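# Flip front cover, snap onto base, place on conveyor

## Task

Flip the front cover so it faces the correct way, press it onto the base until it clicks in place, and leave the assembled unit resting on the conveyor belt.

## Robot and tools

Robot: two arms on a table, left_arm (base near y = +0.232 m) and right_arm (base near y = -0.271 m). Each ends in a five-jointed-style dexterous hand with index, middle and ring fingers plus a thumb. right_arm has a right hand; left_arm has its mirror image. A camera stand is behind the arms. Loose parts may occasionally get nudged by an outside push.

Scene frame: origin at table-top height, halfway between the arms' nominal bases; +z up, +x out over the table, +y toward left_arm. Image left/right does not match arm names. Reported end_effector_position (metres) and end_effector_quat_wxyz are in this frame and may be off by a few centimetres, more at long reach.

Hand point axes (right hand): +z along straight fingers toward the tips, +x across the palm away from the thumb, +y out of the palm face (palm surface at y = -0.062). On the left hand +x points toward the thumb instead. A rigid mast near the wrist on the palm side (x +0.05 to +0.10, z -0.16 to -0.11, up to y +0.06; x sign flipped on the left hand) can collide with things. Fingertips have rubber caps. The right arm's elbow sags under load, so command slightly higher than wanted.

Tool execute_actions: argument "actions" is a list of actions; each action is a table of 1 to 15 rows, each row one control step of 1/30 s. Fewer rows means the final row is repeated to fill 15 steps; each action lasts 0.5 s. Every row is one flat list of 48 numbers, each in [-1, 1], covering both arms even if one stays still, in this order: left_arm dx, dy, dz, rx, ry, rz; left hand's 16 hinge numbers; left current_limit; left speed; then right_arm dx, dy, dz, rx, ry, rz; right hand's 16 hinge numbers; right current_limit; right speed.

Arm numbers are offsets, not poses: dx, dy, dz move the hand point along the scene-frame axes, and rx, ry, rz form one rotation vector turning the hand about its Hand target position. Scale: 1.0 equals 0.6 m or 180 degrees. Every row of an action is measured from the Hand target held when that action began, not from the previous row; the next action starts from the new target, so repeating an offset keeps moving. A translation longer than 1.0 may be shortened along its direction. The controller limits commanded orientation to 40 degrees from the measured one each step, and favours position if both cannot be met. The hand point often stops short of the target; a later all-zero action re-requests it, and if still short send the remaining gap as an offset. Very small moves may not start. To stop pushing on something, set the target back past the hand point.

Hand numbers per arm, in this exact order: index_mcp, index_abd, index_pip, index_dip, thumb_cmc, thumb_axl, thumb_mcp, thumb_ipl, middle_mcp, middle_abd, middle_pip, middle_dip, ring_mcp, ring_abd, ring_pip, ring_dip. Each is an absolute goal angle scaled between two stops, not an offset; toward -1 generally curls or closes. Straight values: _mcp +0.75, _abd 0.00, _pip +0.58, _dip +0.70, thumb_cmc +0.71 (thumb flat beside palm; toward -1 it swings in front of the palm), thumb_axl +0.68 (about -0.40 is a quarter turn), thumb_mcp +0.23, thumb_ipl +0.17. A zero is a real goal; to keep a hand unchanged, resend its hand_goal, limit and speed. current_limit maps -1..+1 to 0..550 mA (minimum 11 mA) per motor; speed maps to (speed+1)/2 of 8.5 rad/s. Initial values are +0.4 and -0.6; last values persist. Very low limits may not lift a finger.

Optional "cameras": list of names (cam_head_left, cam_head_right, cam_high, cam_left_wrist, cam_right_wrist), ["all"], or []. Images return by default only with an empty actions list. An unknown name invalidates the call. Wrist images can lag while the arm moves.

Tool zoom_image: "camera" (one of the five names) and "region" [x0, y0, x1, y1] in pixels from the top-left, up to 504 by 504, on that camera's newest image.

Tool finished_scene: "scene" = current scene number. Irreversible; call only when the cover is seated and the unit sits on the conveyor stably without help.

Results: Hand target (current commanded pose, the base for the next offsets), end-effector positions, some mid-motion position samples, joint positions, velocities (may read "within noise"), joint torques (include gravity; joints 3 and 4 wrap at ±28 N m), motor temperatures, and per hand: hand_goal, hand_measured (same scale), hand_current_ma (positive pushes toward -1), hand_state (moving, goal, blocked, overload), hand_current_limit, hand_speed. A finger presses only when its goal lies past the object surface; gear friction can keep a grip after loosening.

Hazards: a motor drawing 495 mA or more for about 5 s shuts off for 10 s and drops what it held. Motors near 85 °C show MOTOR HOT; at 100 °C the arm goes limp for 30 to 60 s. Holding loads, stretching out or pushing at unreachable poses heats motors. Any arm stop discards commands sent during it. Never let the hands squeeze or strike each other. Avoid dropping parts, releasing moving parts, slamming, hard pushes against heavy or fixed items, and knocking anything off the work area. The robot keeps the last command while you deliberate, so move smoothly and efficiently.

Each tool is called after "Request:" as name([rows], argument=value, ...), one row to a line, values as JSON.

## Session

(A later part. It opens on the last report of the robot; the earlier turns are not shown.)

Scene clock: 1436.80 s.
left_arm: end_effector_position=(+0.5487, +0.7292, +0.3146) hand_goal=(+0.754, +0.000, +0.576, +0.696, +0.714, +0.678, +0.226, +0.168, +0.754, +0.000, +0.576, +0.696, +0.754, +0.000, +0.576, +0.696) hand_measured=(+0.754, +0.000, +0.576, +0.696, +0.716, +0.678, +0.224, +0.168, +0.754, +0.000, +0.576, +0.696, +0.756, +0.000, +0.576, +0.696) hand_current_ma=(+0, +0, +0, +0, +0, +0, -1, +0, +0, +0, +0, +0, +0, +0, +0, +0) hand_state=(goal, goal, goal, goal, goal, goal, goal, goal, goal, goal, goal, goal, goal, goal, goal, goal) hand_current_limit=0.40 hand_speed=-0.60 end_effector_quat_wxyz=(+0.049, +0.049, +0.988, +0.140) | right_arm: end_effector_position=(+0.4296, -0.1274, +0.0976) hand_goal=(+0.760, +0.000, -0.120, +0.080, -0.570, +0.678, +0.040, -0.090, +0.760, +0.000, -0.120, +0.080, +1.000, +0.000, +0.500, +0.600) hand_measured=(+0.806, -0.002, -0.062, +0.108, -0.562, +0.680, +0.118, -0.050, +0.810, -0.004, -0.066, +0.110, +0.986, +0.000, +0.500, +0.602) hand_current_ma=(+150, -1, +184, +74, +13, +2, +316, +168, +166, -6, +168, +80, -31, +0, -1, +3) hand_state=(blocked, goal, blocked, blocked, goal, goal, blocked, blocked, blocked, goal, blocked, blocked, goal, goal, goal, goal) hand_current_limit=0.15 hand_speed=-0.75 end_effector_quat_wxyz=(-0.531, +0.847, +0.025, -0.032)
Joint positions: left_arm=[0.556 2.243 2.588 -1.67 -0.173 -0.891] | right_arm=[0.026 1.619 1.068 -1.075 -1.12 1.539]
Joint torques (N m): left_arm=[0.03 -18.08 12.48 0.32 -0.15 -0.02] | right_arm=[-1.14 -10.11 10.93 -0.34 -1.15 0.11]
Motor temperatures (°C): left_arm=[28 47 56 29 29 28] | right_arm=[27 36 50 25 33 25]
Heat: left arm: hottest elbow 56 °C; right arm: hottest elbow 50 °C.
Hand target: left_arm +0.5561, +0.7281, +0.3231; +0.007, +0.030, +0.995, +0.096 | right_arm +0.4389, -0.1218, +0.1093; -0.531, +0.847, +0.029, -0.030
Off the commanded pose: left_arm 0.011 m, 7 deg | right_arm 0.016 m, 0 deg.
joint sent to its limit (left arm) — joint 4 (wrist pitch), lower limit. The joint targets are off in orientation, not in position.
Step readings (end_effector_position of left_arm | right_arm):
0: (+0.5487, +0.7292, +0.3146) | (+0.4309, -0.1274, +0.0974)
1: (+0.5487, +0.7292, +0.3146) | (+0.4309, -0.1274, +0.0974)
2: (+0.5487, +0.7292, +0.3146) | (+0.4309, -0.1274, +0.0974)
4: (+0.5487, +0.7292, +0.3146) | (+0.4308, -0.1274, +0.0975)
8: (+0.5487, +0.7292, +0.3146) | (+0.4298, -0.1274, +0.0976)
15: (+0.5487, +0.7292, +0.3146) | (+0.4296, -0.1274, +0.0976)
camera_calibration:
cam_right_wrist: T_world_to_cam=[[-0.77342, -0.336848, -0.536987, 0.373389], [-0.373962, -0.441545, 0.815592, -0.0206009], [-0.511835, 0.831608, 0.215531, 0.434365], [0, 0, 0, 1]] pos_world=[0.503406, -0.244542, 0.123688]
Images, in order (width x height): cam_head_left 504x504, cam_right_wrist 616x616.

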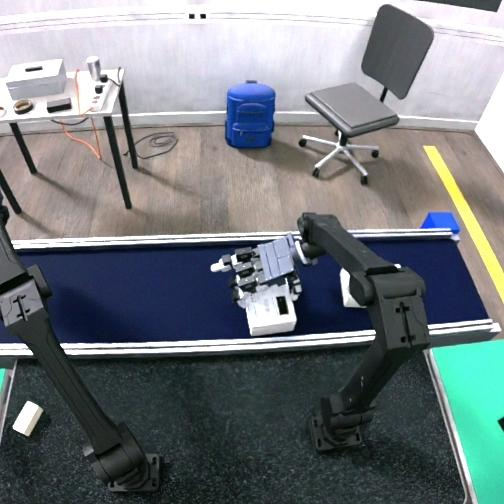

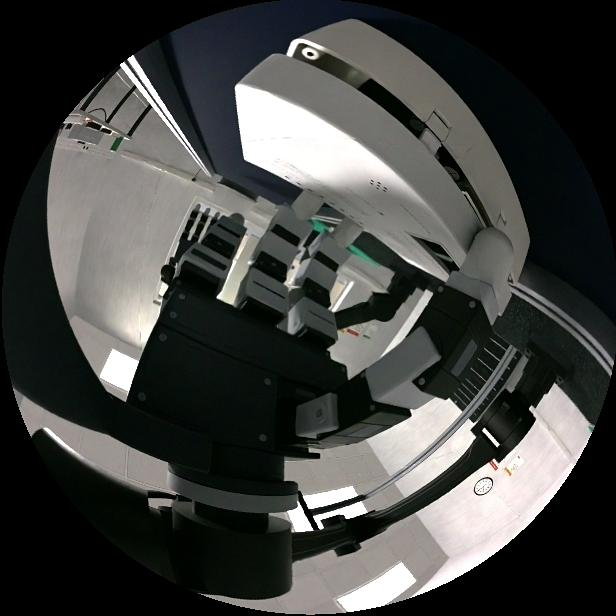

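Request:
execute_actions([
  [[0,0,0,0,0,0,0.754,0,0.576,0.696,0.714,0.678,0.226,0.168,0.754,0,0.576,0.696,0.754,0,0.576,0.696,0.4,-0.6,0.02,0,0.02,0,0,0,0.76,0,-0.12,0.08,-0.571,0.678,0.04,-0.09,0.76,0,-0.12,0.08,1.0,0,0.5,0.6,0.15,-0.75]],
], cameras=["cam_right_wrist", "cam_head_left"])

Request:
zoom_image(camera="cam_right_wrist", region=[395, 85, 475, 165])

Request:
zoom_image(camera="cam_head_left", region=[240, 290, 300, 340])

Scene clock: 1443.67 s.
left_arm: end_effector_position=(+0.5487, +0.7292, +0.3146) hand_goal=(+0.754, +0.000, +0.576, +0.696, +0.714, +0.678, +0.226, +0.168, +0.754, +0.000, +0.576, +0.696, +0.754, +0.000, +0.576, +0.696) hand_measured=(+0.754, +0.000, +0.576, +0.696, +0.716, +0.678, +0.224, +0.168, +0.754, +0.000, +0.576, +0.696, +0.756, +0.000, +0.576, +0.696) hand_current_ma=(+0, +0, +0, +0, +0, +0, -1, +0, +0, +0, +0, +0, +0, +0, +0, +0) hand_state=(goal, goal, goal, goal, goal, goal, goal, goal, goal, goal, goal, goal, goal, goal, goal, goal) hand_current_limit=0.40 hand_speed=-0.60 end_effector_quat_wxyz=(+0.049, +0.049, +0.988, +0.140) | right_arm: end_effector_position=(+0.4327, -0.1268, +0.1085) hand_goal=(+0.760, +0.000, -0.120, +0.080, -0.570, +0.678, +0.040, -0.090, +0.760, +0.000, -0.120, +0.080, +1.000, +0.000, +0.500, +0.600) hand_measured=(+0.806, -0.002, -0.062, +0.108, -0.560, +0.680, +0.118, -0.050, +0.810, -0.004, -0.066, +0.110, +0.986, +0.000, +0.500, +0.602) hand_current_ma=(+145, -1, +184, +74, +20, +3, +316, +168, +166, -6, +168, +80, -31, +0, -1, +3) hand_state=(blocked, goal, blocked, blocked, goal, goal, blocked, blocked, blocked, goal, blocked, blocked, goal, goal, goal, goal) hand_current_limit=0.15 hand_speed=-0.75 end_effector_quat_wxyz=(-0.530, +0.847, +0.022, -0.038)
Joint positions: left_arm=[0.556 2.243 2.588 -1.67 -0.173 -0.891] | right_arm=[0.028 1.619 1.1 -1.119 -1.118 1.541]
Joint torques (N m): left_arm=[-0.03 -18.02 12.46 0.32 -0.15 -0.02] | right_arm=[-1.49 -9.29 12.67 -0.28 -1.2 0.05]
Motor temperatures (°C): left_arm=[28 47 56 29 29 28] | right_arm=[27 36 51 25 33 25]
Heat: left arm: hottest elbow 56 °C; right arm: hottest elbow 51 °C.
Hand target: left_arm +0.5561, +0.7281, +0.3231; +0.007, +0.030, +0.995, +0.096 | right_arm +0.4507, -0.1218, +0.1212; -0.530, +0.847, +0.029, -0.030
Off the commanded pose: left_arm 0.011 m, 7 deg | right_arm 0.023 m, 1 deg.
joint sent to its limit (left arm) — joint 4 (wrist pitch), lower limit. The joint targets are off in orientation, not in position.
Step readings (end_effector_position of left_arm | right_arm):
0: (+0.5487, +0.7292, +0.3146) | (+0.4296, -0.1274, +0.0976)
1: (+0.5487, +0.7292, +0.3146) | (+0.4294, -0.1275, +0.0977)
2: (+0.5487, +0.7292, +0.3146) | (+0.4293, -0.1275, +0.0980)
4: (+0.5487, +0.7292, +0.3146) | (+0.4290, -0.1276, +0.0997)
8: (+0.5487, +0.7292, +0.3146) | (+0.4314, -0.1273, +0.1052)
15: (+0.5487, +0.7292, +0.3146) | (+0.4333, -0.1267, +0.1084)
camera_calibration:
cam_right_wrist: T_world_to_cam=[[-0.780322, -0.339399, -0.525268, 0.383284], [-0.362103, -0.439595, 0.821972, -0.0336457], [-0.509881, 0.831604, 0.220129, 0.431626], [0, 0, 0, 1]] pos_world=[0.50698, -0.243646, 0.13397]
Images, in order (width x height): cam_head_left 504x504, cam_right_wrist 616x616.

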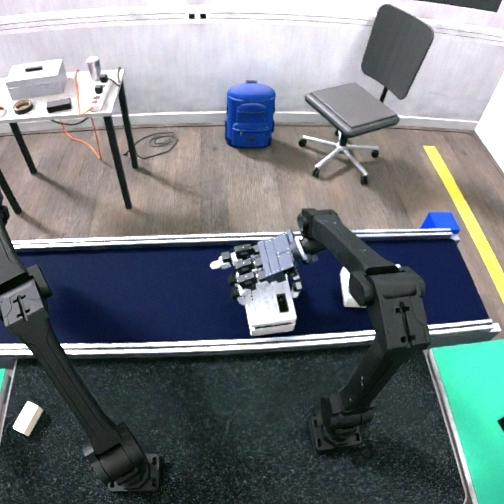

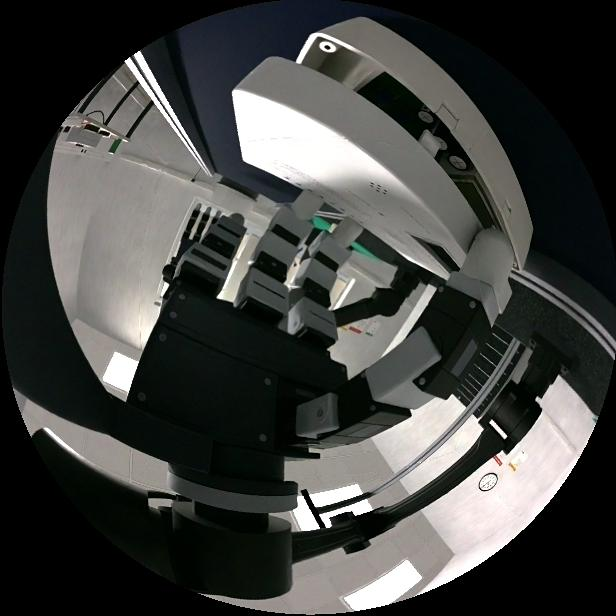

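Scaled by 6.300 from the camera's 616x616 image, which has a finer 880x880 frame.

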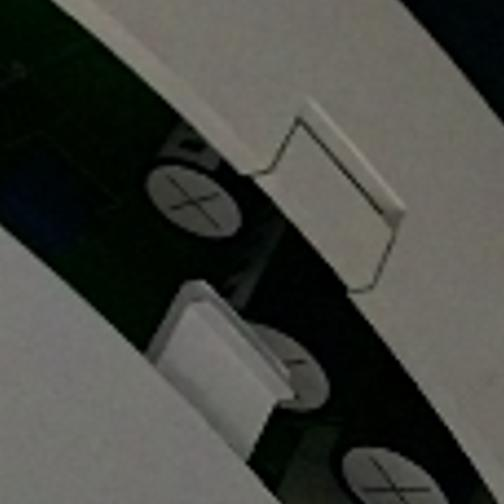

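Scaled by 8.400.

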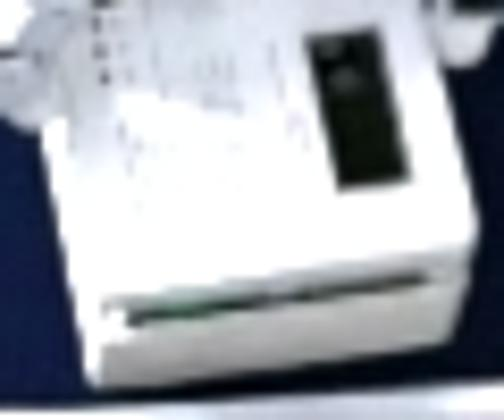

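Request:
execute_actions([
  [[0,0,0,0,0,0,0.754,0,0.576,0.696,0.714,0.678,0.226,0.168,0.754,0,0.576,0.696,0.754,0,0.576,0.696,0.4,-0.6,-0.033,0,-0.03,0,0,0,0.76,0,-0.12,0.08,-0.571,0.678,0.04,-0.09,0.76,0,-0.12,0.08,1.0,0,0.5,0.6,0.15,-0.75]],
], cameras=["cam_right_wrist", "cam_head_left"])

Request:
zoom_image(camera="cam_right_wrist", region=[395, 85, 475, 165])

Scene clock: 1465.60 s.
left_arm: end_effector_position=(+0.5487, +0.7292, +0.3146) hand_goal=(+0.754, +0.000, +0.576, +0.696, +0.714, +0.678, +0.226, +0.168, +0.754, +0.000, +0.576, +0.696, +0.754, +0.000, +0.576, +0.696) hand_measured=(+0.754, +0.000, +0.576, +0.696, +0.716, +0.678, +0.224, +0.168, +0.754, +0.000, +0.576, +0.696, +0.756, +0.000, +0.576, +0.696) hand_current_ma=(+0, +0, +0, +0, +0, +0, -1, +0, +0, +0, +0, +0, +0, +0, +0, +0) hand_state=(goal, goal, goal, goal, goal, goal, goal, goal, goal, goal, goal, goal, goal, goal, goal, goal) hand_current_limit=0.40 hand_speed=-0.60 end_effector_quat_wxyz=(+0.049, +0.049, +0.988, +0.140) | right_arm: end_effector_position=(+0.4373, -0.1249, +0.1050) hand_goal=(+0.760, +0.000, -0.120, +0.080, -0.570, +0.678, +0.040, -0.090, +0.760, +0.000, -0.120, +0.080, +1.000, +0.000, +0.500, +0.600) hand_measured=(+0.806, -0.002, -0.062, +0.106, -0.560, +0.680, +0.118, -0.050, +0.810, -0.004, -0.066, +0.110, +0.986, +0.000, +0.500, +0.602) hand_current_ma=(+145, -1, +184, +64, +20, +3, +316, +168, +163, -6, +168, +80, -31, +0, -1, +3) hand_state=(blocked, goal, blocked, blocked, goal, goal, blocked, blocked, blocked, goal, blocked, blocked, goal, goal, goal, goal) hand_current_limit=0.15 hand_speed=-0.75 end_effector_quat_wxyz=(-0.531, +0.847, +0.029, -0.027)
Joint positions: left_arm=[0.556 2.243 2.588 -1.67 -0.173 -0.891] | right_arm=[0.031 1.619 1.091 -1.078 -1.12 1.548]
Joint torques (N m): left_arm=[-0.03 -17.96 12.48 0.32 -0.15 -0.02] | right_arm=[-1.44 -10.93 6.35 0.68 -1.16 0.02]
Motor temperatures (°C): left_arm=[28 47 56 29 29 28] | right_arm=[27 36 52 25 34 25]
Heat: left arm: hottest elbow 56 °C; right arm: hottest elbow 52 °C.
Hand target: left_arm +0.5561, +0.7281, +0.3231; +0.007, +0.030, +0.995, +0.096 | right_arm +0.4309, -0.1217, +0.1033; -0.531, +0.847, +0.029, -0.030
Off the commanded pose: left_arm 0.011 m, 7 deg | right_arm 0.007 m, 0 deg.
joint sent to its limit (left arm) — joint 4 (wrist pitch), lower limit. The joint targets are off in orientation, not in position.
Step readings (end_effector_position of left_arm | right_arm):
0: (+0.5487, +0.7292, +0.3146) | (+0.4327, -0.1268, +0.1085)
1: (+0.5487, +0.7292, +0.3146) | (+0.4327, -0.1268, +0.1085)
2: (+0.5487, +0.7292, +0.3146) | (+0.4329, -0.1266, +0.1085)
4: (+0.5487, +0.7292, +0.3146) | (+0.4350, -0.1263, +0.1082)
8: (+0.5487, +0.7292, +0.3146) | (+0.4387, -0.1253, +0.1068)
15: (+0.5487, +0.7292, +0.3146) | (+0.4372, -0.1249, +0.1049)
camera_calibration:
cam_right_wrist: T_world_to_cam=[[-0.766556, -0.337467, -0.546359, 0.382044], [-0.383144, -0.442432, 0.810836, -0.0182326], [-0.515357, 0.830885, 0.20985, 0.436521], [0, 0, 0, 1]] pos_world=[0.510837, -0.241838, 0.131913]
Images, in order (width x height): cam_head_left 504x504, cam_right_wrist 616x616.

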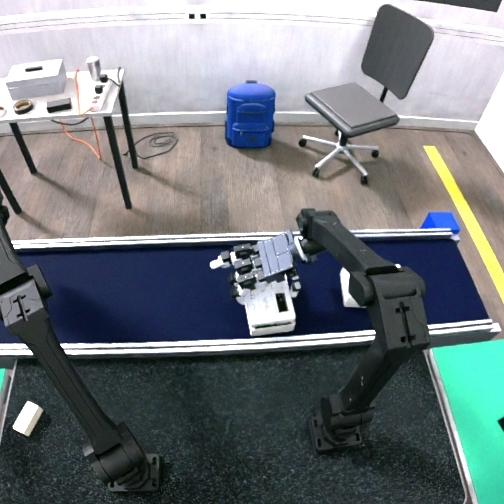

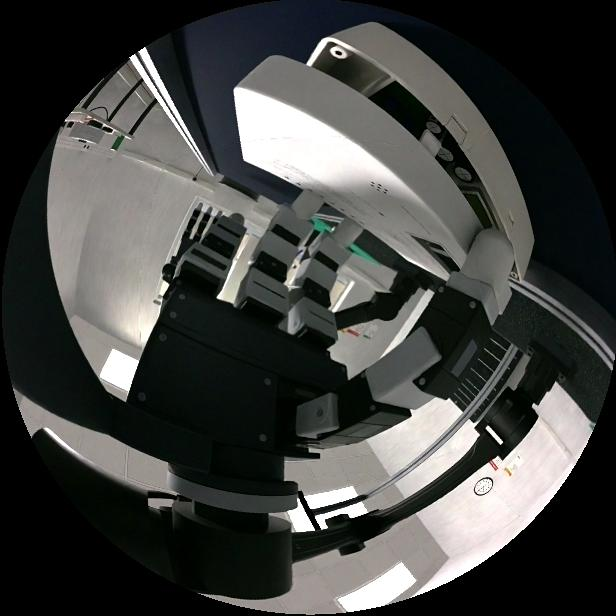

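Scaled by 6.300 from the camera's 616x616 image, which has a finer 880x880 frame.

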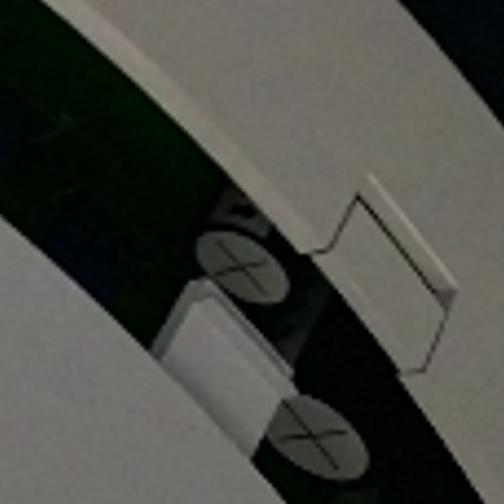

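Request:
execute_actions([
  [[0,0,0,0,0,0,0.754,0,0.576,0.696,0.714,0.678,0.226,0.168,0.754,0,0.576,0.696,0.754,0,0.576,0.696,0.4,-0.6,-0.008,-0.0135,-0.007,0,0,0,0.76,0,-0.12,0.08,-0.571,0.678,0.04,-0.09,0.76,0,-0.12,0.08,1.0,0,0.5,0.6,0.15,-0.75]],
], cameras=["cam_right_wrist", "cam_head_left"])

Request:
zoom_image(camera="cam_right_wrist", region=[395, 85, 475, 165])

Scene clock: 1473.23 s.
left_arm: end_effector_position=(+0.5487, +0.7292, +0.3146) hand_goal=(+0.754, +0.000, +0.576, +0.696, +0.714, +0.678, +0.226, +0.168, +0.754, +0.000, +0.576, +0.696, +0.754, +0.000, +0.576, +0.696) hand_measured=(+0.754, +0.000, +0.576, +0.696, +0.716, +0.678, +0.224, +0.168, +0.754, +0.000, +0.576, +0.696, +0.756, +0.000, +0.576, +0.696) hand_current_ma=(+0, +0, +0, +0, +0, +0, -1, +0, +0, +0, +0, +0, +0, +0, +0, +0) hand_state=(goal, goal, goal, goal, goal, goal, goal, goal, goal, goal, goal, goal, goal, goal, goal, goal) hand_current_limit=0.40 hand_speed=-0.60 end_effector_quat_wxyz=(+0.049, +0.049, +0.988, +0.140) | right_arm: end_effector_position=(+0.4345, -0.1258, +0.1039) hand_goal=(+0.760, +0.000, -0.120, +0.080, -0.570, +0.678, +0.040, -0.090, +0.760, +0.000, -0.120, +0.080, +1.000, +0.000, +0.500, +0.600) hand_measured=(+0.808, -0.002, -0.062, +0.098, -0.560, +0.680, +0.118, -0.050, +0.810, -0.006, -0.066, +0.110, +0.986, +0.000, +0.500, +0.602) hand_current_ma=(+153, -1, +184, +44, +20, +3, +316, +169, +161, -8, +168, +80, -31, +0, -1, +3) hand_state=(blocked, goal, blocked, goal, goal, goal, blocked, blocked, blocked, goal, blocked, blocked, goal, goal, goal, goal) hand_current_limit=0.15 hand_speed=-0.75 end_effector_quat_wxyz=(-0.533, +0.845, +0.030, -0.026)
Joint positions: left_arm=[0.556 2.243 2.588 -1.67 -0.173 -0.891] | right_arm=[0.027 1.615 1.081 -1.078 -1.125 1.537]
Joint torques (N m): left_arm=[0.03 -18.08 12.48 0.31 -0.15 -0.02] | right_arm=[-2.55 -10.52 6.06 -0.21 -0.93 -0.28]
Motor temperatures (°C): left_arm=[28 47 56 29 29 28] | right_arm=[27 36 51 25 34 25]
Heat: left arm: hottest elbow 56 °C; right arm: hottest elbow 51 °C.
Hand target: left_arm +0.5561, +0.7281, +0.3231; +0.007, +0.030, +0.995, +0.096 | right_arm +0.4263, -0.1298, +0.0992; -0.531, +0.847, +0.029, -0.030
Off the commanded pose: left_arm 0.011 m, 7 deg | right_arm 0.010 m, 1 deg.
joint sent to its limit (left arm) — joint 4 (wrist pitch), lower limit. The joint targets are off in orientation, not in position.
Step readings (end_effector_position of left_arm | right_arm):
0: (+0.5487, +0.7292, +0.3146) | (+0.4373, -0.1249, +0.1050)
1: (+0.5487, +0.7292, +0.3146) | (+0.4373, -0.1249, +0.1050)
2: (+0.5487, +0.7292, +0.3146) | (+0.4370, -0.1249, +0.1049)
4: (+0.5487, +0.7292, +0.3146) | (+0.4359, -0.1250, +0.1045)
8: (+0.5487, +0.7292, +0.3146) | (+0.4344, -0.1257, +0.1041)
15: (+0.5487, +0.7292, +0.3146) | (+0.4344, -0.1258, +0.1038)
camera_calibration:
cam_right_wrist: T_world_to_cam=[[-0.764298, -0.33531, -0.550832, 0.378707], [-0.385513, -0.447157, 0.807112, -0.0179683], [-0.516942, 0.829227, 0.212495, 0.436278], [0, 0, 0, 1]] pos_world=[0.508048, -0.242824, 0.130399]
Images, in order (width x height): cam_head_left 504x504, cam_right_wrist 616x616.

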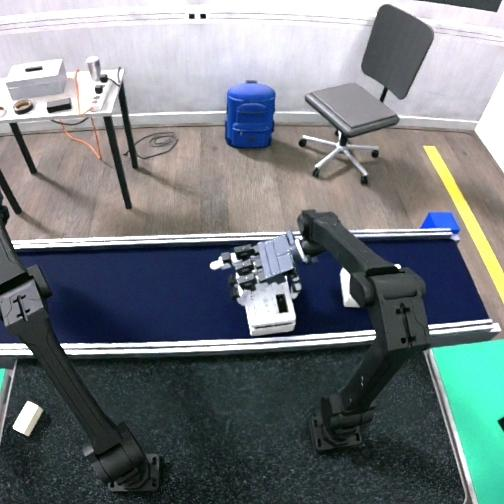

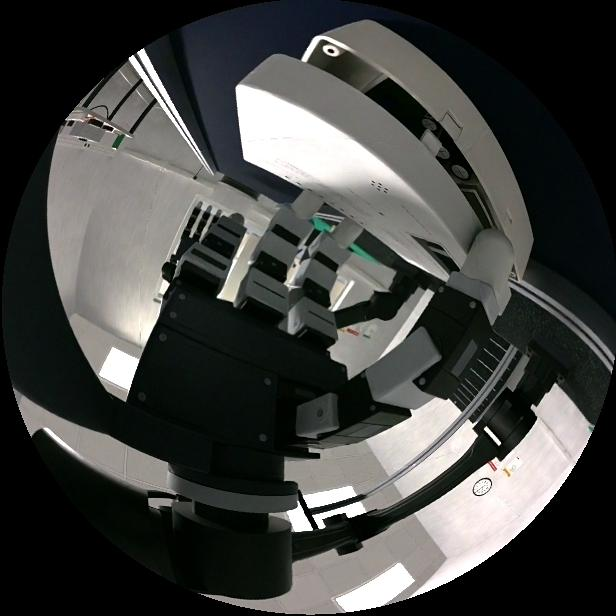

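Scaled by 6.300 from the camera's 616x616 image, which has a finer 880x880 frame.

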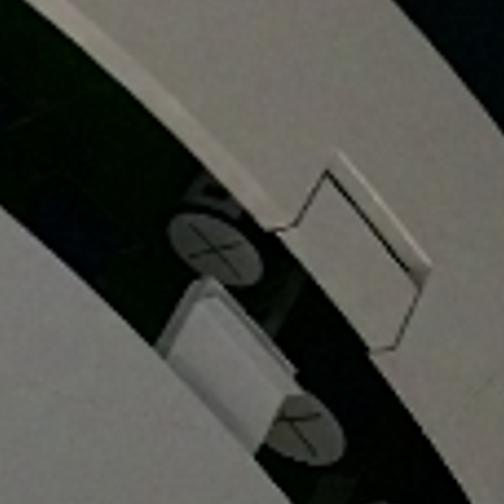

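Request:
execute_actions([
  [[0,0,0,0,0,0,0.754,0,0.576,0.696,0.714,0.678,0.226,0.168,0.754,0,0.576,0.696,0.754,0,0.576,0.696,0.4,-0.6,-0.001,-0.002,-0.008,0,0,0,0.76,0,-0.12,0.08,-0.571,0.678,0.04,-0.09,0.76,0,-0.12,0.08,1.0,0,0.5,0.6,0.15,-0.75]],
], cameras=["cam_right_wrist", "cam_head_left"])

Request:
zoom_image(camera="cam_right_wrist", region=[395, 85, 475, 165])

Request:
zoom_image(camera="cam_head_left", region=[240, 290, 300, 340])

Scene clock: 1479.00 s.
left_arm: end_effector_position=(+0.5487, +0.7292, +0.3146) hand_goal=(+0.754, +0.000, +0.576, +0.696, +0.714, +0.678, +0.226, +0.168, +0.754, +0.000, +0.576, +0.696, +0.754, +0.000, +0.576, +0.696) hand_measured=(+0.754, +0.000, +0.576, +0.696, +0.716, +0.678, +0.224, +0.168, +0.754, +0.000, +0.576, +0.696, +0.756, +0.000, +0.576, +0.696) hand_current_ma=(+0, +0, +0, +0, +0, +0, -1, +0, +0, +0, +0, +0, +0, +0, +0, +0) hand_state=(goal, goal, goal, goal, goal, goal, goal, goal, goal, goal, goal, goal, goal, goal, goal, goal) hand_current_limit=0.40 hand_speed=-0.60 end_effector_quat_wxyz=(+0.049, +0.049, +0.988, +0.140) | right_arm: end_effector_position=(+0.4332, -0.1265, +0.1026) hand_goal=(+0.760, +0.000, -0.120, +0.080, -0.570, +0.678, +0.040, -0.090, +0.760, +0.000, -0.120, +0.080, +1.000, +0.000, +0.500, +0.600) hand_measured=(+0.810, -0.002, -0.062, +0.094, -0.560, +0.680, +0.118, -0.050, +0.810, -0.006, -0.066, +0.110, +0.986, +0.000, +0.500, +0.602) hand_current_ma=(+165, -1, +184, +33, +21, +3, +316, +169, +161, -10, +168, +80, -31, +0, -1, +3) hand_state=(blocked, goal, blocked, goal, goal, goal, blocked, blocked, blocked, goal, blocked, blocked, goal, goal, goal, goal) hand_current_limit=0.15 hand_speed=-0.75 end_effector_quat_wxyz=(-0.534, +0.844, +0.030, -0.026)
Joint positions: left_arm=[0.556 2.243 2.588 -1.67 -0.173 -0.891] | right_arm=[0.025 1.615 1.076 -1.078 -1.128 1.532]
Joint torques (N m): left_arm=[0.03 -18.02 12.46 0.31 -0.15 -0.02] | right_arm=[-2.55 -9.99 5.87 0.06 -0.79 -0.29]
Motor temperatures (°C): left_arm=[28 47 56 29 29 28] | right_arm=[27 36 51 25 33 25]
Heat: left arm: hottest elbow 56 °C; right arm: hottest elbow 51 °C.
Hand target: left_arm +0.5561, +0.7281, +0.3231; +0.007, +0.030, +0.995, +0.096 | right_arm +0.4257, -0.1311, +0.0943; -0.530, +0.847, +0.029, -0.030
Off the commanded pose: left_arm 0.011 m, 7 deg | right_arm 0.012 m, 1 deg.
joint sent to its limit (left arm) — joint 4 (wrist pitch), lower limit. The joint targets are off in orientation, not in position.
Step readings (end_effector_position of left_arm | right_arm):
0: (+0.5487, +0.7292, +0.3146) | (+0.4343, -0.1258, +0.1038)
1: (+0.5487, +0.7292, +0.3146) | (+0.4343, -0.1258, +0.1038)
2: (+0.5487, +0.7292, +0.3146) | (+0.4343, -0.1258, +0.1037)
4: (+0.5487, +0.7292, +0.3146) | (+0.4342, -0.1261, +0.1035)
8: (+0.5487, +0.7292, +0.3146) | (+0.4334, -0.1264, +0.1029)
15: (+0.5487, +0.7292, +0.3146) | (+0.4332, -0.1265, +0.1026)
camera_calibration:
cam_right_wrist: T_world_to_cam=[[-0.764382, -0.333286, -0.551943, 0.37728], [-0.385731, -0.44957, 0.805666, -0.0178211], [-0.516655, 0.828738, 0.215084, 0.436143], [0, 0, 0, 1]] pos_world=[0.506847, -0.243718, 0.128787]
Images, in order (width x height): cam_head_left 504x504, cam_right_wrist 616x616.

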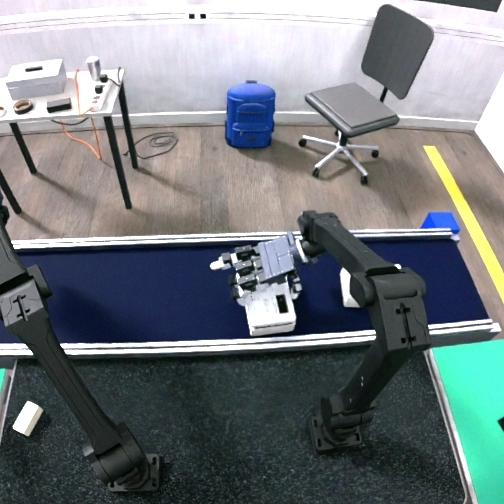

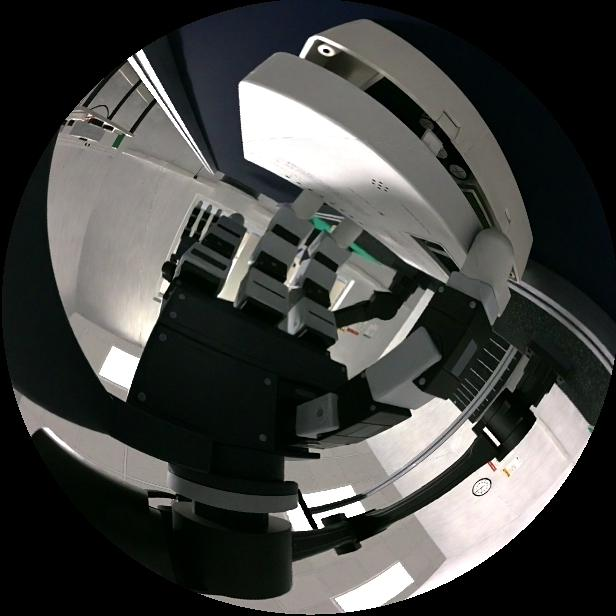

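Scaled by 6.300 from the camera's 616x616 image, which has a finer 880x880 frame.

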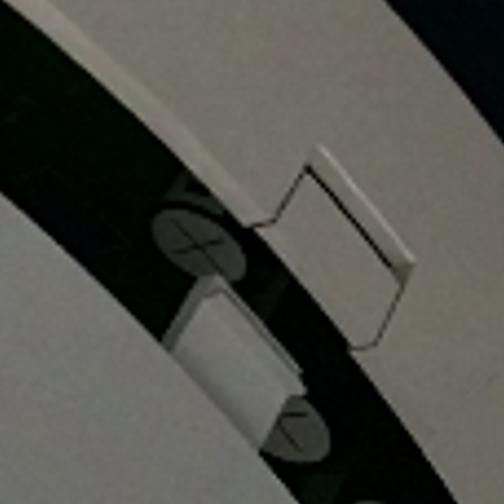

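Scaled by 8.400.

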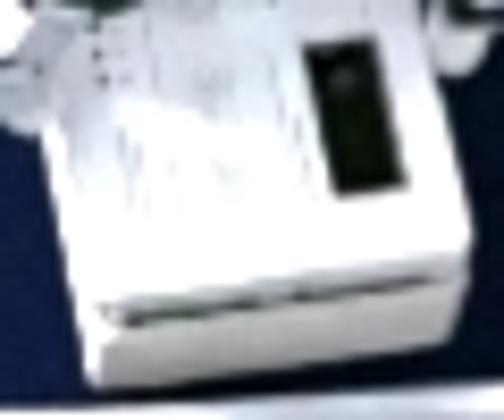

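Request:
execute_actions([
  [[0,0,0,0,0,0,0.754,0,0.576,0.696,0.714,0.678,0.226,0.168,0.754,0,0.576,0.696,0.754,0,0.576,0.696,0.4,-0.6,0.001,0.001,-0.008,0,0,0,0.76,0,-0.12,0.08,-0.571,0.678,0.04,-0.09,0.76,0,-0.12,0.08,1.0,0,0.5,0.6,0.15,-0.75]],
], cameras=["cam_right_wrist", "cam_head_left"])

Request:
zoom_image(camera="cam_right_wrist", region=[395, 85, 475, 165])

Request:
zoom_image(camera="cam_head_left", region=[240, 290, 300, 340])

Scene clock: 1486.67 s.
left_arm: end_effector_position=(+0.5487, +0.7292, +0.3146) hand_goal=(+0.754, +0.000, +0.576, +0.696, +0.714, +0.678, +0.226, +0.168, +0.754, +0.000, +0.576, +0.696, +0.754, +0.000, +0.576, +0.696) hand_measured=(+0.754, +0.000, +0.576, +0.696, +0.716, +0.678, +0.224, +0.168, +0.754, +0.000, +0.576, +0.696, +0.756, +0.000, +0.576, +0.696) hand_current_ma=(+0, +0, +0, +0, +0, +0, -1, +0, +0, +0, +0, +0, +0, +0, +0, +0) hand_state=(goal, goal, goal, goal, goal, goal, goal, goal, goal, goal, goal, goal, goal, goal, goal, goal) hand_current_limit=0.40 hand_speed=-0.60 end_effector_quat_wxyz=(+0.049, +0.049, +0.988, +0.140) | right_arm: end_effector_position=(+0.4332, -0.1265, +0.1026) hand_goal=(+0.760, +0.000, -0.120, +0.080, -0.570, +0.678, +0.040, -0.090, +0.760, +0.000, -0.120, +0.080, +1.000, +0.000, +0.500, +0.600) hand_measured=(+0.810, -0.002, -0.062, +0.094, -0.560, +0.680, +0.118, -0.050, +0.810, -0.006, -0.066, +0.110, +0.986, +0.000, +0.500, +0.602) hand_current_ma=(+165, -1, +184, +33, +21, +3, +316, +169, +161, -10, +168, +80, -31, +0, -1, +3) hand_state=(blocked, goal, blocked, goal, goal, goal, blocked, blocked, blocked, goal, blocked, blocked, goal, goal, goal, goal) hand_current_limit=0.15 hand_speed=-0.75 end_effector_quat_wxyz=(-0.534, +0.844, +0.030, -0.026)
Joint positions: left_arm=[0.556 2.243 2.588 -1.67 -0.173 -0.891] | right_arm=[0.025 1.615 1.076 -1.078 -1.128 1.532]
Joint torques (N m): left_arm=[-0.03 -18.02 12.49 0.32 -0.15 -0.02] | right_arm=[-2.49 -9.35 5.48 0.59 -0.8 -0.27]
Motor temperatures (°C): left_arm=[28 47 56 29 29 28] | right_arm=[27 36 50 25 33 25]
Heat: left arm: hottest elbow 56 °C; right arm: hottest elbow 50 °C.
Hand target: left_arm +0.5561, +0.7281, +0.3231; +0.007, +0.030, +0.995, +0.096 | right_arm +0.4263, -0.1305, +0.0895; -0.530, +0.847, +0.029, -0.030
Off the commanded pose: left_arm 0.011 m, 7 deg | right_arm 0.015 m, 1 deg.
joint sent to its limit (left arm) — joint 4 (wrist pitch), lower limit. The joint targets are off in orientation, not in position.
Step readings (end_effector_position of left_arm | right_arm):
0: (+0.5487, +0.7292, +0.3146) | (+0.4332, -0.1265, +0.1026)
1: (+0.5487, +0.7292, +0.3146) | (+0.4332, -0.1265, +0.1026)
2: (+0.5487, +0.7292, +0.3146) | (+0.4332, -0.1265, +0.1026)
4: (+0.5487, +0.7292, +0.3146) | (+0.4332, -0.1265, +0.1026)
8: (+0.5487, +0.7292, +0.3146) | (+0.4332, -0.1265, +0.1026)
15: (+0.5487, +0.7292, +0.3146) | (+0.4332, -0.1265, +0.1026)
camera_calibration:
cam_right_wrist: T_world_to_cam=[[-0.764382, -0.333286, -0.551943, 0.37728], [-0.385731, -0.44957, 0.805666, -0.0178211], [-0.516655, 0.828738, 0.215084, 0.436143], [0, 0, 0, 1]] pos_world=[0.506847, -0.243718, 0.128787]
Images, in order (width x height): cam_head_left 504x504, cam_right_wrist 616x616.

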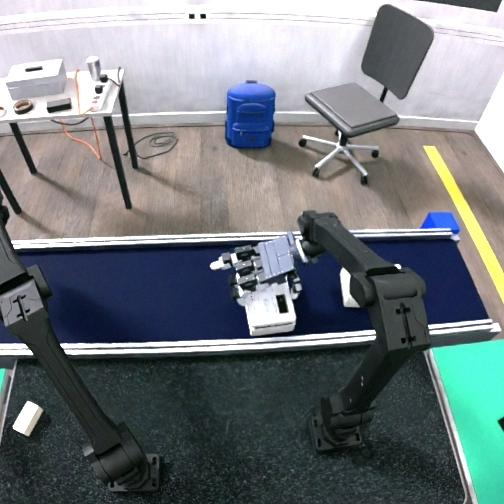

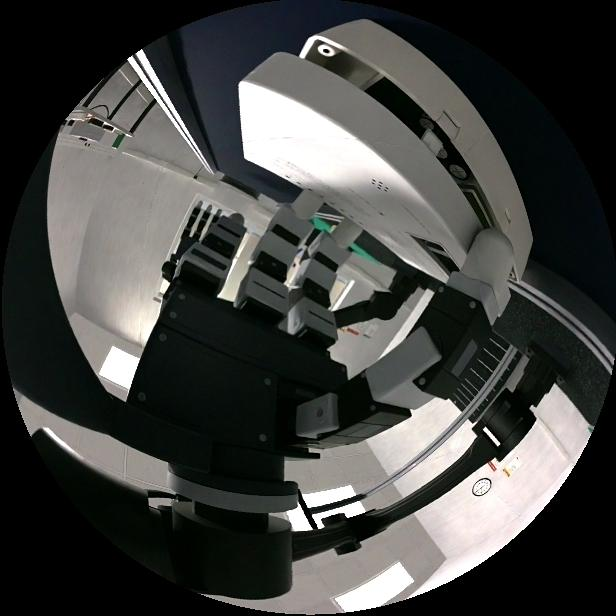

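Scaled by 6.300 from the camera's 616x616 image, which has a finer 880x880 frame.

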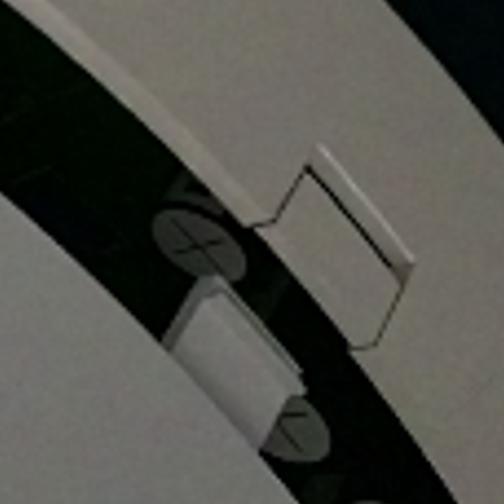

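Scaled by 8.400.

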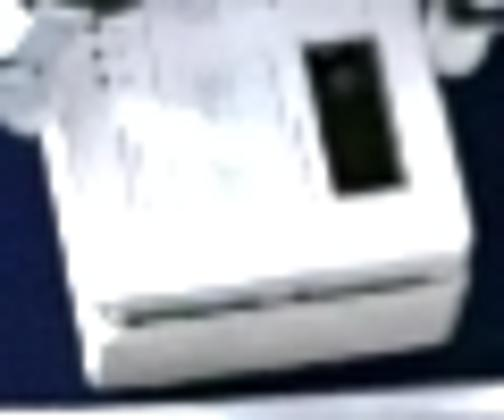

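Request:
execute_actions([
  [[0,0,0,0,0,0,0.754,0,0.576,0.696,0.714,0.678,0.226,0.168,0.754,0,0.576,0.696,0.754,0,0.576,0.696,0.4,-0.6,0.003,0,0,0,0.0083,0,0.76,0,-0.12,0.08,-0.571,0.678,0.04,-0.09,0.76,0,-0.12,0.08,1.0,0,0.5,0.6,0.15,-0.75]],
], cameras=["cam_right_wrist", "cam_head_left"])

Request:
zoom_image(camera="cam_right_wrist", region=[395, 85, 475, 165])

Request:
zoom_image(camera="cam_head_left", region=[240, 290, 300, 340])

Scene clock: 1509.93 s.
left_arm: end_effector_position=(+0.5487, +0.7292, +0.3146) hand_goal=(+0.754, +0.000, +0.576, +0.696, +0.714, +0.678, +0.226, +0.168, +0.754, +0.000, +0.576, +0.696, +0.754, +0.000, +0.576, +0.696) hand_measured=(+0.754, +0.000, +0.576, +0.696, +0.716, +0.678, +0.224, +0.168, +0.754, +0.000, +0.576, +0.696, +0.756, +0.000, +0.576, +0.696) hand_current_ma=(+0, +0, +0, +0, +0, +0, -1, +0, +0, +0, +0, +0, +0, +0, +0, +0) hand_state=(goal, goal, goal, goal, goal, goal, goal, goal, goal, goal, goal, goal, goal, goal, goal, goal) hand_current_limit=0.40 hand_speed=-0.60 end_effector_quat_wxyz=(+0.049, +0.049, +0.988, +0.140) | right_arm: end_effector_position=(+0.4317, -0.1266, +0.1024) hand_goal=(+0.760, +0.000, -0.120, +0.080, -0.570, +0.678, +0.040, -0.090, +0.760, +0.000, -0.120, +0.080, +1.000, +0.000, +0.500, +0.600) hand_measured=(+0.810, -0.002, -0.062, +0.094, -0.560, +0.680, +0.118, -0.050, +0.810, -0.006, -0.066, +0.110, +0.986, +0.000, +0.500, +0.602) hand_current_ma=(+165, -1, +184, +33, +21, +3, +316, +169, +161, -10, +168, +80, -31, +0, -1, +3) hand_state=(blocked, goal, blocked, goal, goal, goal, blocked, blocked, blocked, goal, blocked, blocked, goal, goal, goal, goal) hand_current_limit=0.15 hand_speed=-0.75 end_effector_quat_wxyz=(-0.534, +0.844, +0.029, -0.028)
Joint positions: left_arm=[0.556 2.243 2.588 -1.67 -0.173 -0.891] | right_arm=[0.025 1.616 1.076 -1.086 -1.129 1.529]
Joint torques (N m): left_arm=[-0.09 -18.02 12.48 0.32 -0.15 -0.02] | right_arm=[-2.55 -7.88 7.32 -0.25 -0.85 -0.26]
Motor temperatures (°C): left_arm=[28 47 56 29 29 28] | right_arm=[27 36 47 25 33 25]
Heat: left arm: hottest elbow 56 °C; right arm: hottest elbow 47 °C.
Hand target: left_arm +0.5561, +0.7281, +0.3231; +0.007, +0.030, +0.995, +0.096 | right_arm +0.4281, -0.1305, +0.0895; -0.531, +0.846, +0.022, -0.041
Off the commanded pose: left_arm 0.011 m, 7 deg | right_arm 0.014 m, 2 deg.
joint sent to its limit (left arm) — joint 4 (wrist pitch), lower limit. The joint targets are off in orientation, not in position.
Step readings (end_effector_position of left_arm | right_arm):
0: (+0.5487, +0.7292, +0.3146) | (+0.4332, -0.1265, +0.1026)
1: (+0.5487, +0.7292, +0.3146) | (+0.4332, -0.1265, +0.1026)
2: (+0.5487, +0.7292, +0.3146) | (+0.4332, -0.1265, +0.1027)
4: (+0.5487, +0.7292, +0.3146) | (+0.4332, -0.1265, +0.1027)
8: (+0.5487, +0.7292, +0.3146) | (+0.4324, -0.1265, +0.1028)
15: (+0.5487, +0.7292, +0.3146) | (+0.4318, -0.1266, +0.1024)
camera_calibration:
cam_right_wrist: T_world_to_cam=[[-0.767296, -0.334249, -0.547297, 0.376695], [-0.380205, -0.450159, 0.807961, -0.020978], [-0.516431, 0.828031, 0.218322, 0.434865], [0, 0, 0, 1]] pos_world=[0.505639, -0.243615, 0.128173]
Images, in order (width x height): cam_head_left 504x504, cam_right_wrist 616x616.

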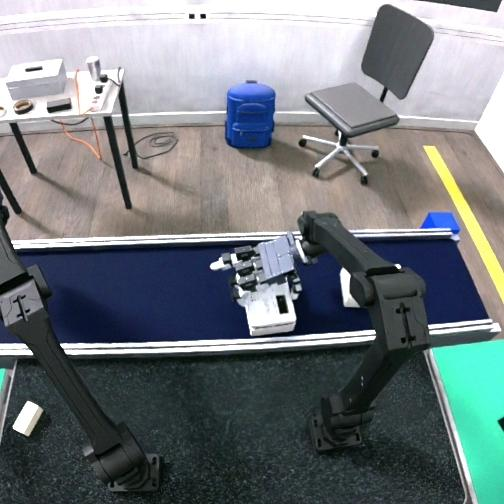

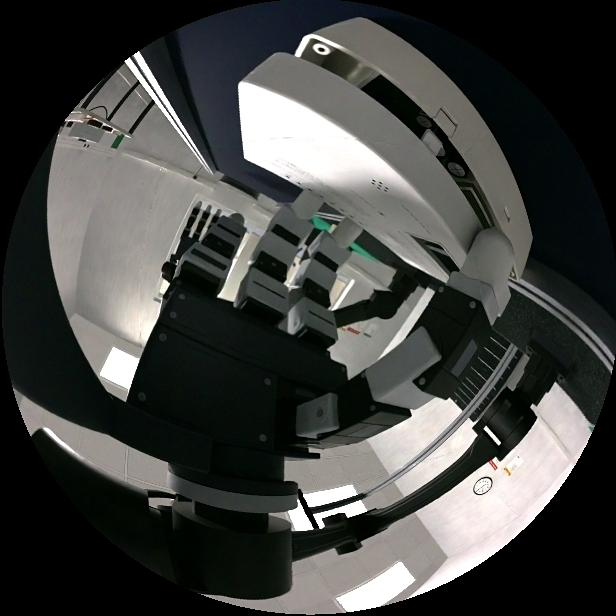

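Scaled by 6.300 from the camera's 616x616 image, which has a finer 880x880 frame.

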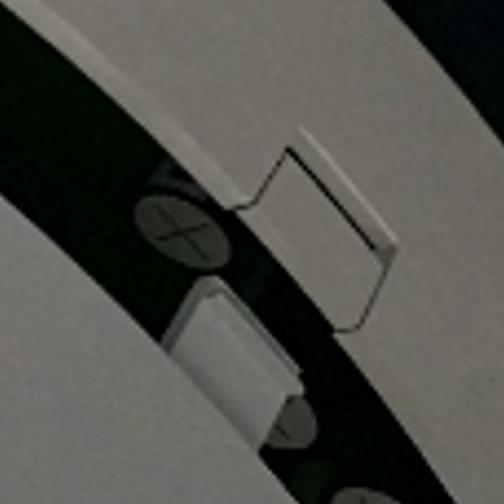

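Scaled by 8.400.

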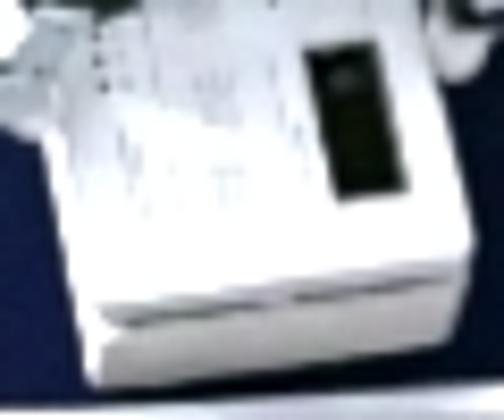

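Request:
execute_actions([
  [[0,0,0,0,0,0,0.754,0,0.576,0.696,0.714,0.678,0.226,0.168,0.754,0,0.576,0.696,0.754,0,0.576,0.696,0.4,-0.6,0.035,-0.003,0.052,0.011,0,0,0.76,0,-0.12,0.08,-0.571,0.678,0.04,-0.09,0.76,0,-0.12,0.08,1.0,0,0.5,0.6,0.15,-0.75]],
], cameras=["cam_right_wrist", "cam_head_left", "cam_head_right"])

Request:
zoom_image(camera="cam_right_wrist", region=[395, 85, 475, 165])

Request:
zoom_image(camera="cam_head_left", region=[240, 290, 300, 340])

Request:
zoom_image(camera="cam_head_right", region=[240, 280, 310, 340])

Scene clock: 1528.70 s.
left_arm: end_effector_position=(+0.5487, +0.7292, +0.3146) hand_goal=(+0.754, +0.000, +0.576, +0.696, +0.714, +0.678, +0.226, +0.168, +0.754, +0.000, +0.576, +0.696, +0.754, +0.000, +0.576, +0.696) hand_measured=(+0.754, +0.000, +0.576, +0.696, +0.716, +0.678, +0.224, +0.168, +0.754, +0.000, +0.576, +0.696, +0.756, +0.000, +0.576, +0.696) hand_current_ma=(+0, +0, +0, +0, +0, +0, -1, +0, +0, +0, +0, +0, +0, +0, +0, +0) hand_state=(goal, goal, goal, goal, goal, goal, goal, goal, goal, goal, goal, goal, goal, goal, goal, goal) hand_current_limit=0.40 hand_speed=-0.60 end_effector_quat_wxyz=(+0.049, +0.049, +0.988, +0.140) | right_arm: end_effector_position=(+0.4279, -0.1313, +0.1108) hand_goal=(+0.760, +0.000, -0.120, +0.080, -0.570, +0.678, +0.040, -0.090, +0.760, +0.000, -0.120, +0.080, +1.000, +0.000, +0.500, +0.600) hand_measured=(+0.810, -0.002, -0.062, +0.096, -0.560, +0.680, +0.118, -0.050, +0.810, -0.008, -0.066, +0.110, +0.986, +0.000, +0.500, +0.602) hand_current_ma=(+165, -1, +184, +39, +20, +3, +316, +169, +161, -11, +168, +80, -30, -1, -1, +3) hand_state=(blocked, goal, blocked, goal, goal, goal, blocked, blocked, blocked, goal, blocked, blocked, goal, goal, goal, goal) hand_current_limit=0.15 hand_speed=-0.75 end_effector_quat_wxyz=(-0.542, +0.839, +0.014, -0.055)
Joint positions: left_arm=[0.556 2.243 2.588 -1.67 -0.173 -0.891] | right_arm=[0.008 1.643 1.119 -1.212 -1.146 1.475]
Joint torques (N m): left_arm=[-0.03 -18.02 12.46 0.31 -0.15 -0.02] | right_arm=[-2.67 -9.05 12.41 -0.49 -1.37 -0.16]
Motor temperatures (°C): left_arm=[28 47 57 29 29 28] | right_arm=[27 35 47 25 33 25]
Heat: left arm: hottest elbow 57 °C; right arm: hottest elbow 47 °C.
Hand target: left_arm +0.5561, +0.7281, +0.3231; +0.007, +0.030, +0.995, +0.096 | right_arm +0.4489, -0.1322, +0.1207; -0.545, +0.837, +0.023, -0.041
Off the commanded pose: left_arm 0.011 m, 7 deg | right_arm 0.023 m, 2 deg.
joint sent to its limit (left arm) — joint 4 (wrist pitch), lower limit. The joint targets are off in orientation, not in position.
Step readings (end_effector_position of left_arm | right_arm):
0: (+0.5487, +0.7292, +0.3146) | (+0.4317, -0.1266, +0.1024)
1: (+0.5487, +0.7292, +0.3146) | (+0.4314, -0.1266, +0.1025)
2: (+0.5487, +0.7292, +0.3146) | (+0.4294, -0.1270, +0.1029)
4: (+0.5487, +0.7292, +0.3146) | (+0.4267, -0.1289, +0.1035)
8: (+0.5487, +0.7292, +0.3146) | (+0.4239, -0.1303, +0.1056)
15: (+0.5487, +0.7292, +0.3146) | (+0.4279, -0.1313, +0.1107)
camera_calibration:
cam_right_wrist: T_world_to_cam=[[-0.798022, -0.328715, -0.505081, 0.385868], [-0.328788, -0.464903, 0.822048, -0.0567791], [-0.505033, 0.822078, 0.262925, 0.424427], [0, 0, 0, 1]] pos_world=[0.503612, -0.248468, 0.129977]
Images, in order (width x height): cam_head_left 504x504, cam_head_right 504x504, cam_right_wrist 616x616.

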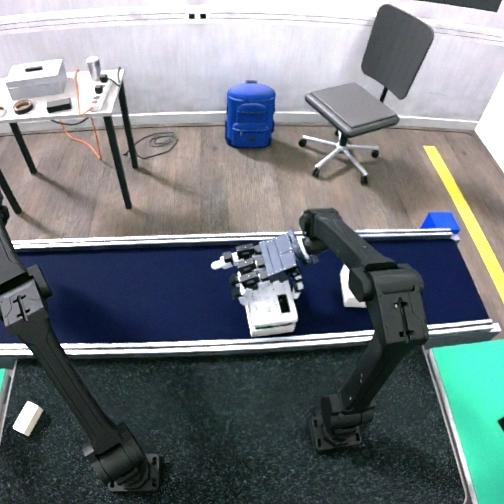

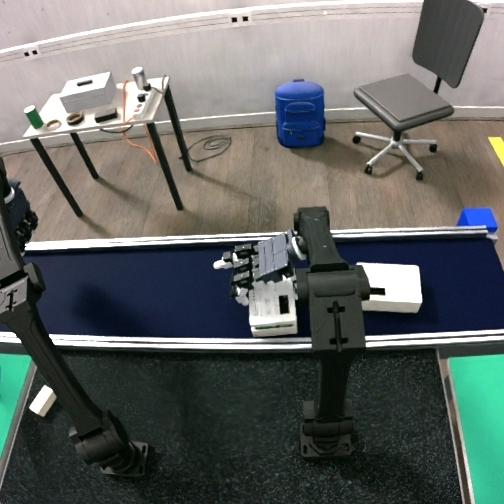

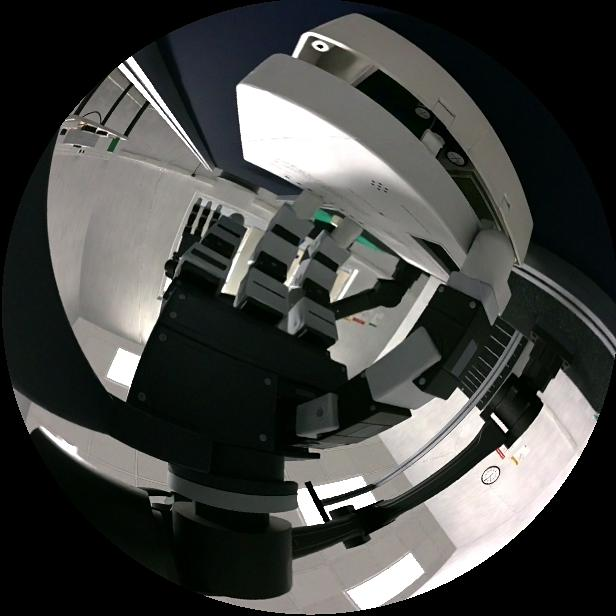

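Scaled by 6.300 from the camera's 616x616 image, which has a finer 880x880 frame.

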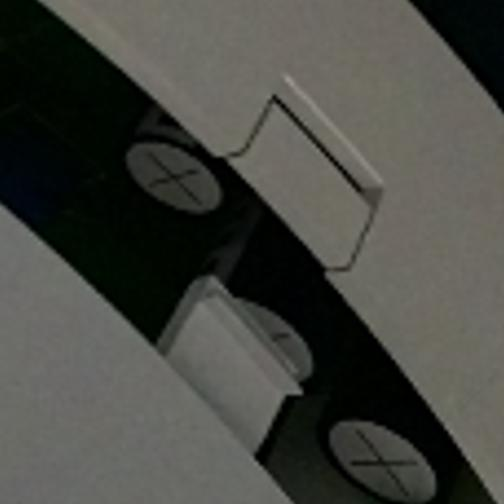

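Scaled by 8.400.

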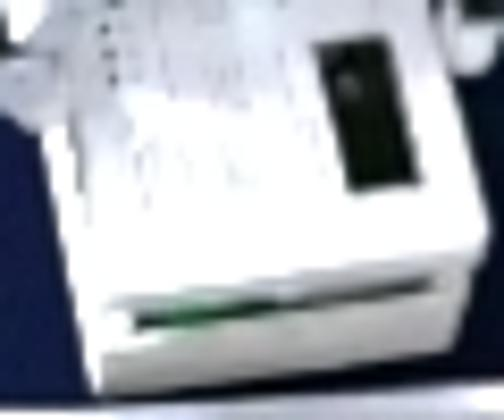

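Scaled by 7.200.

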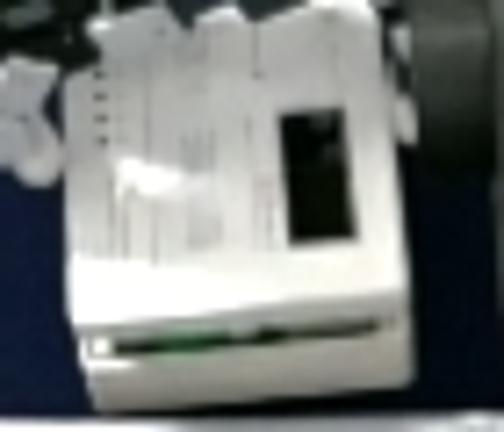

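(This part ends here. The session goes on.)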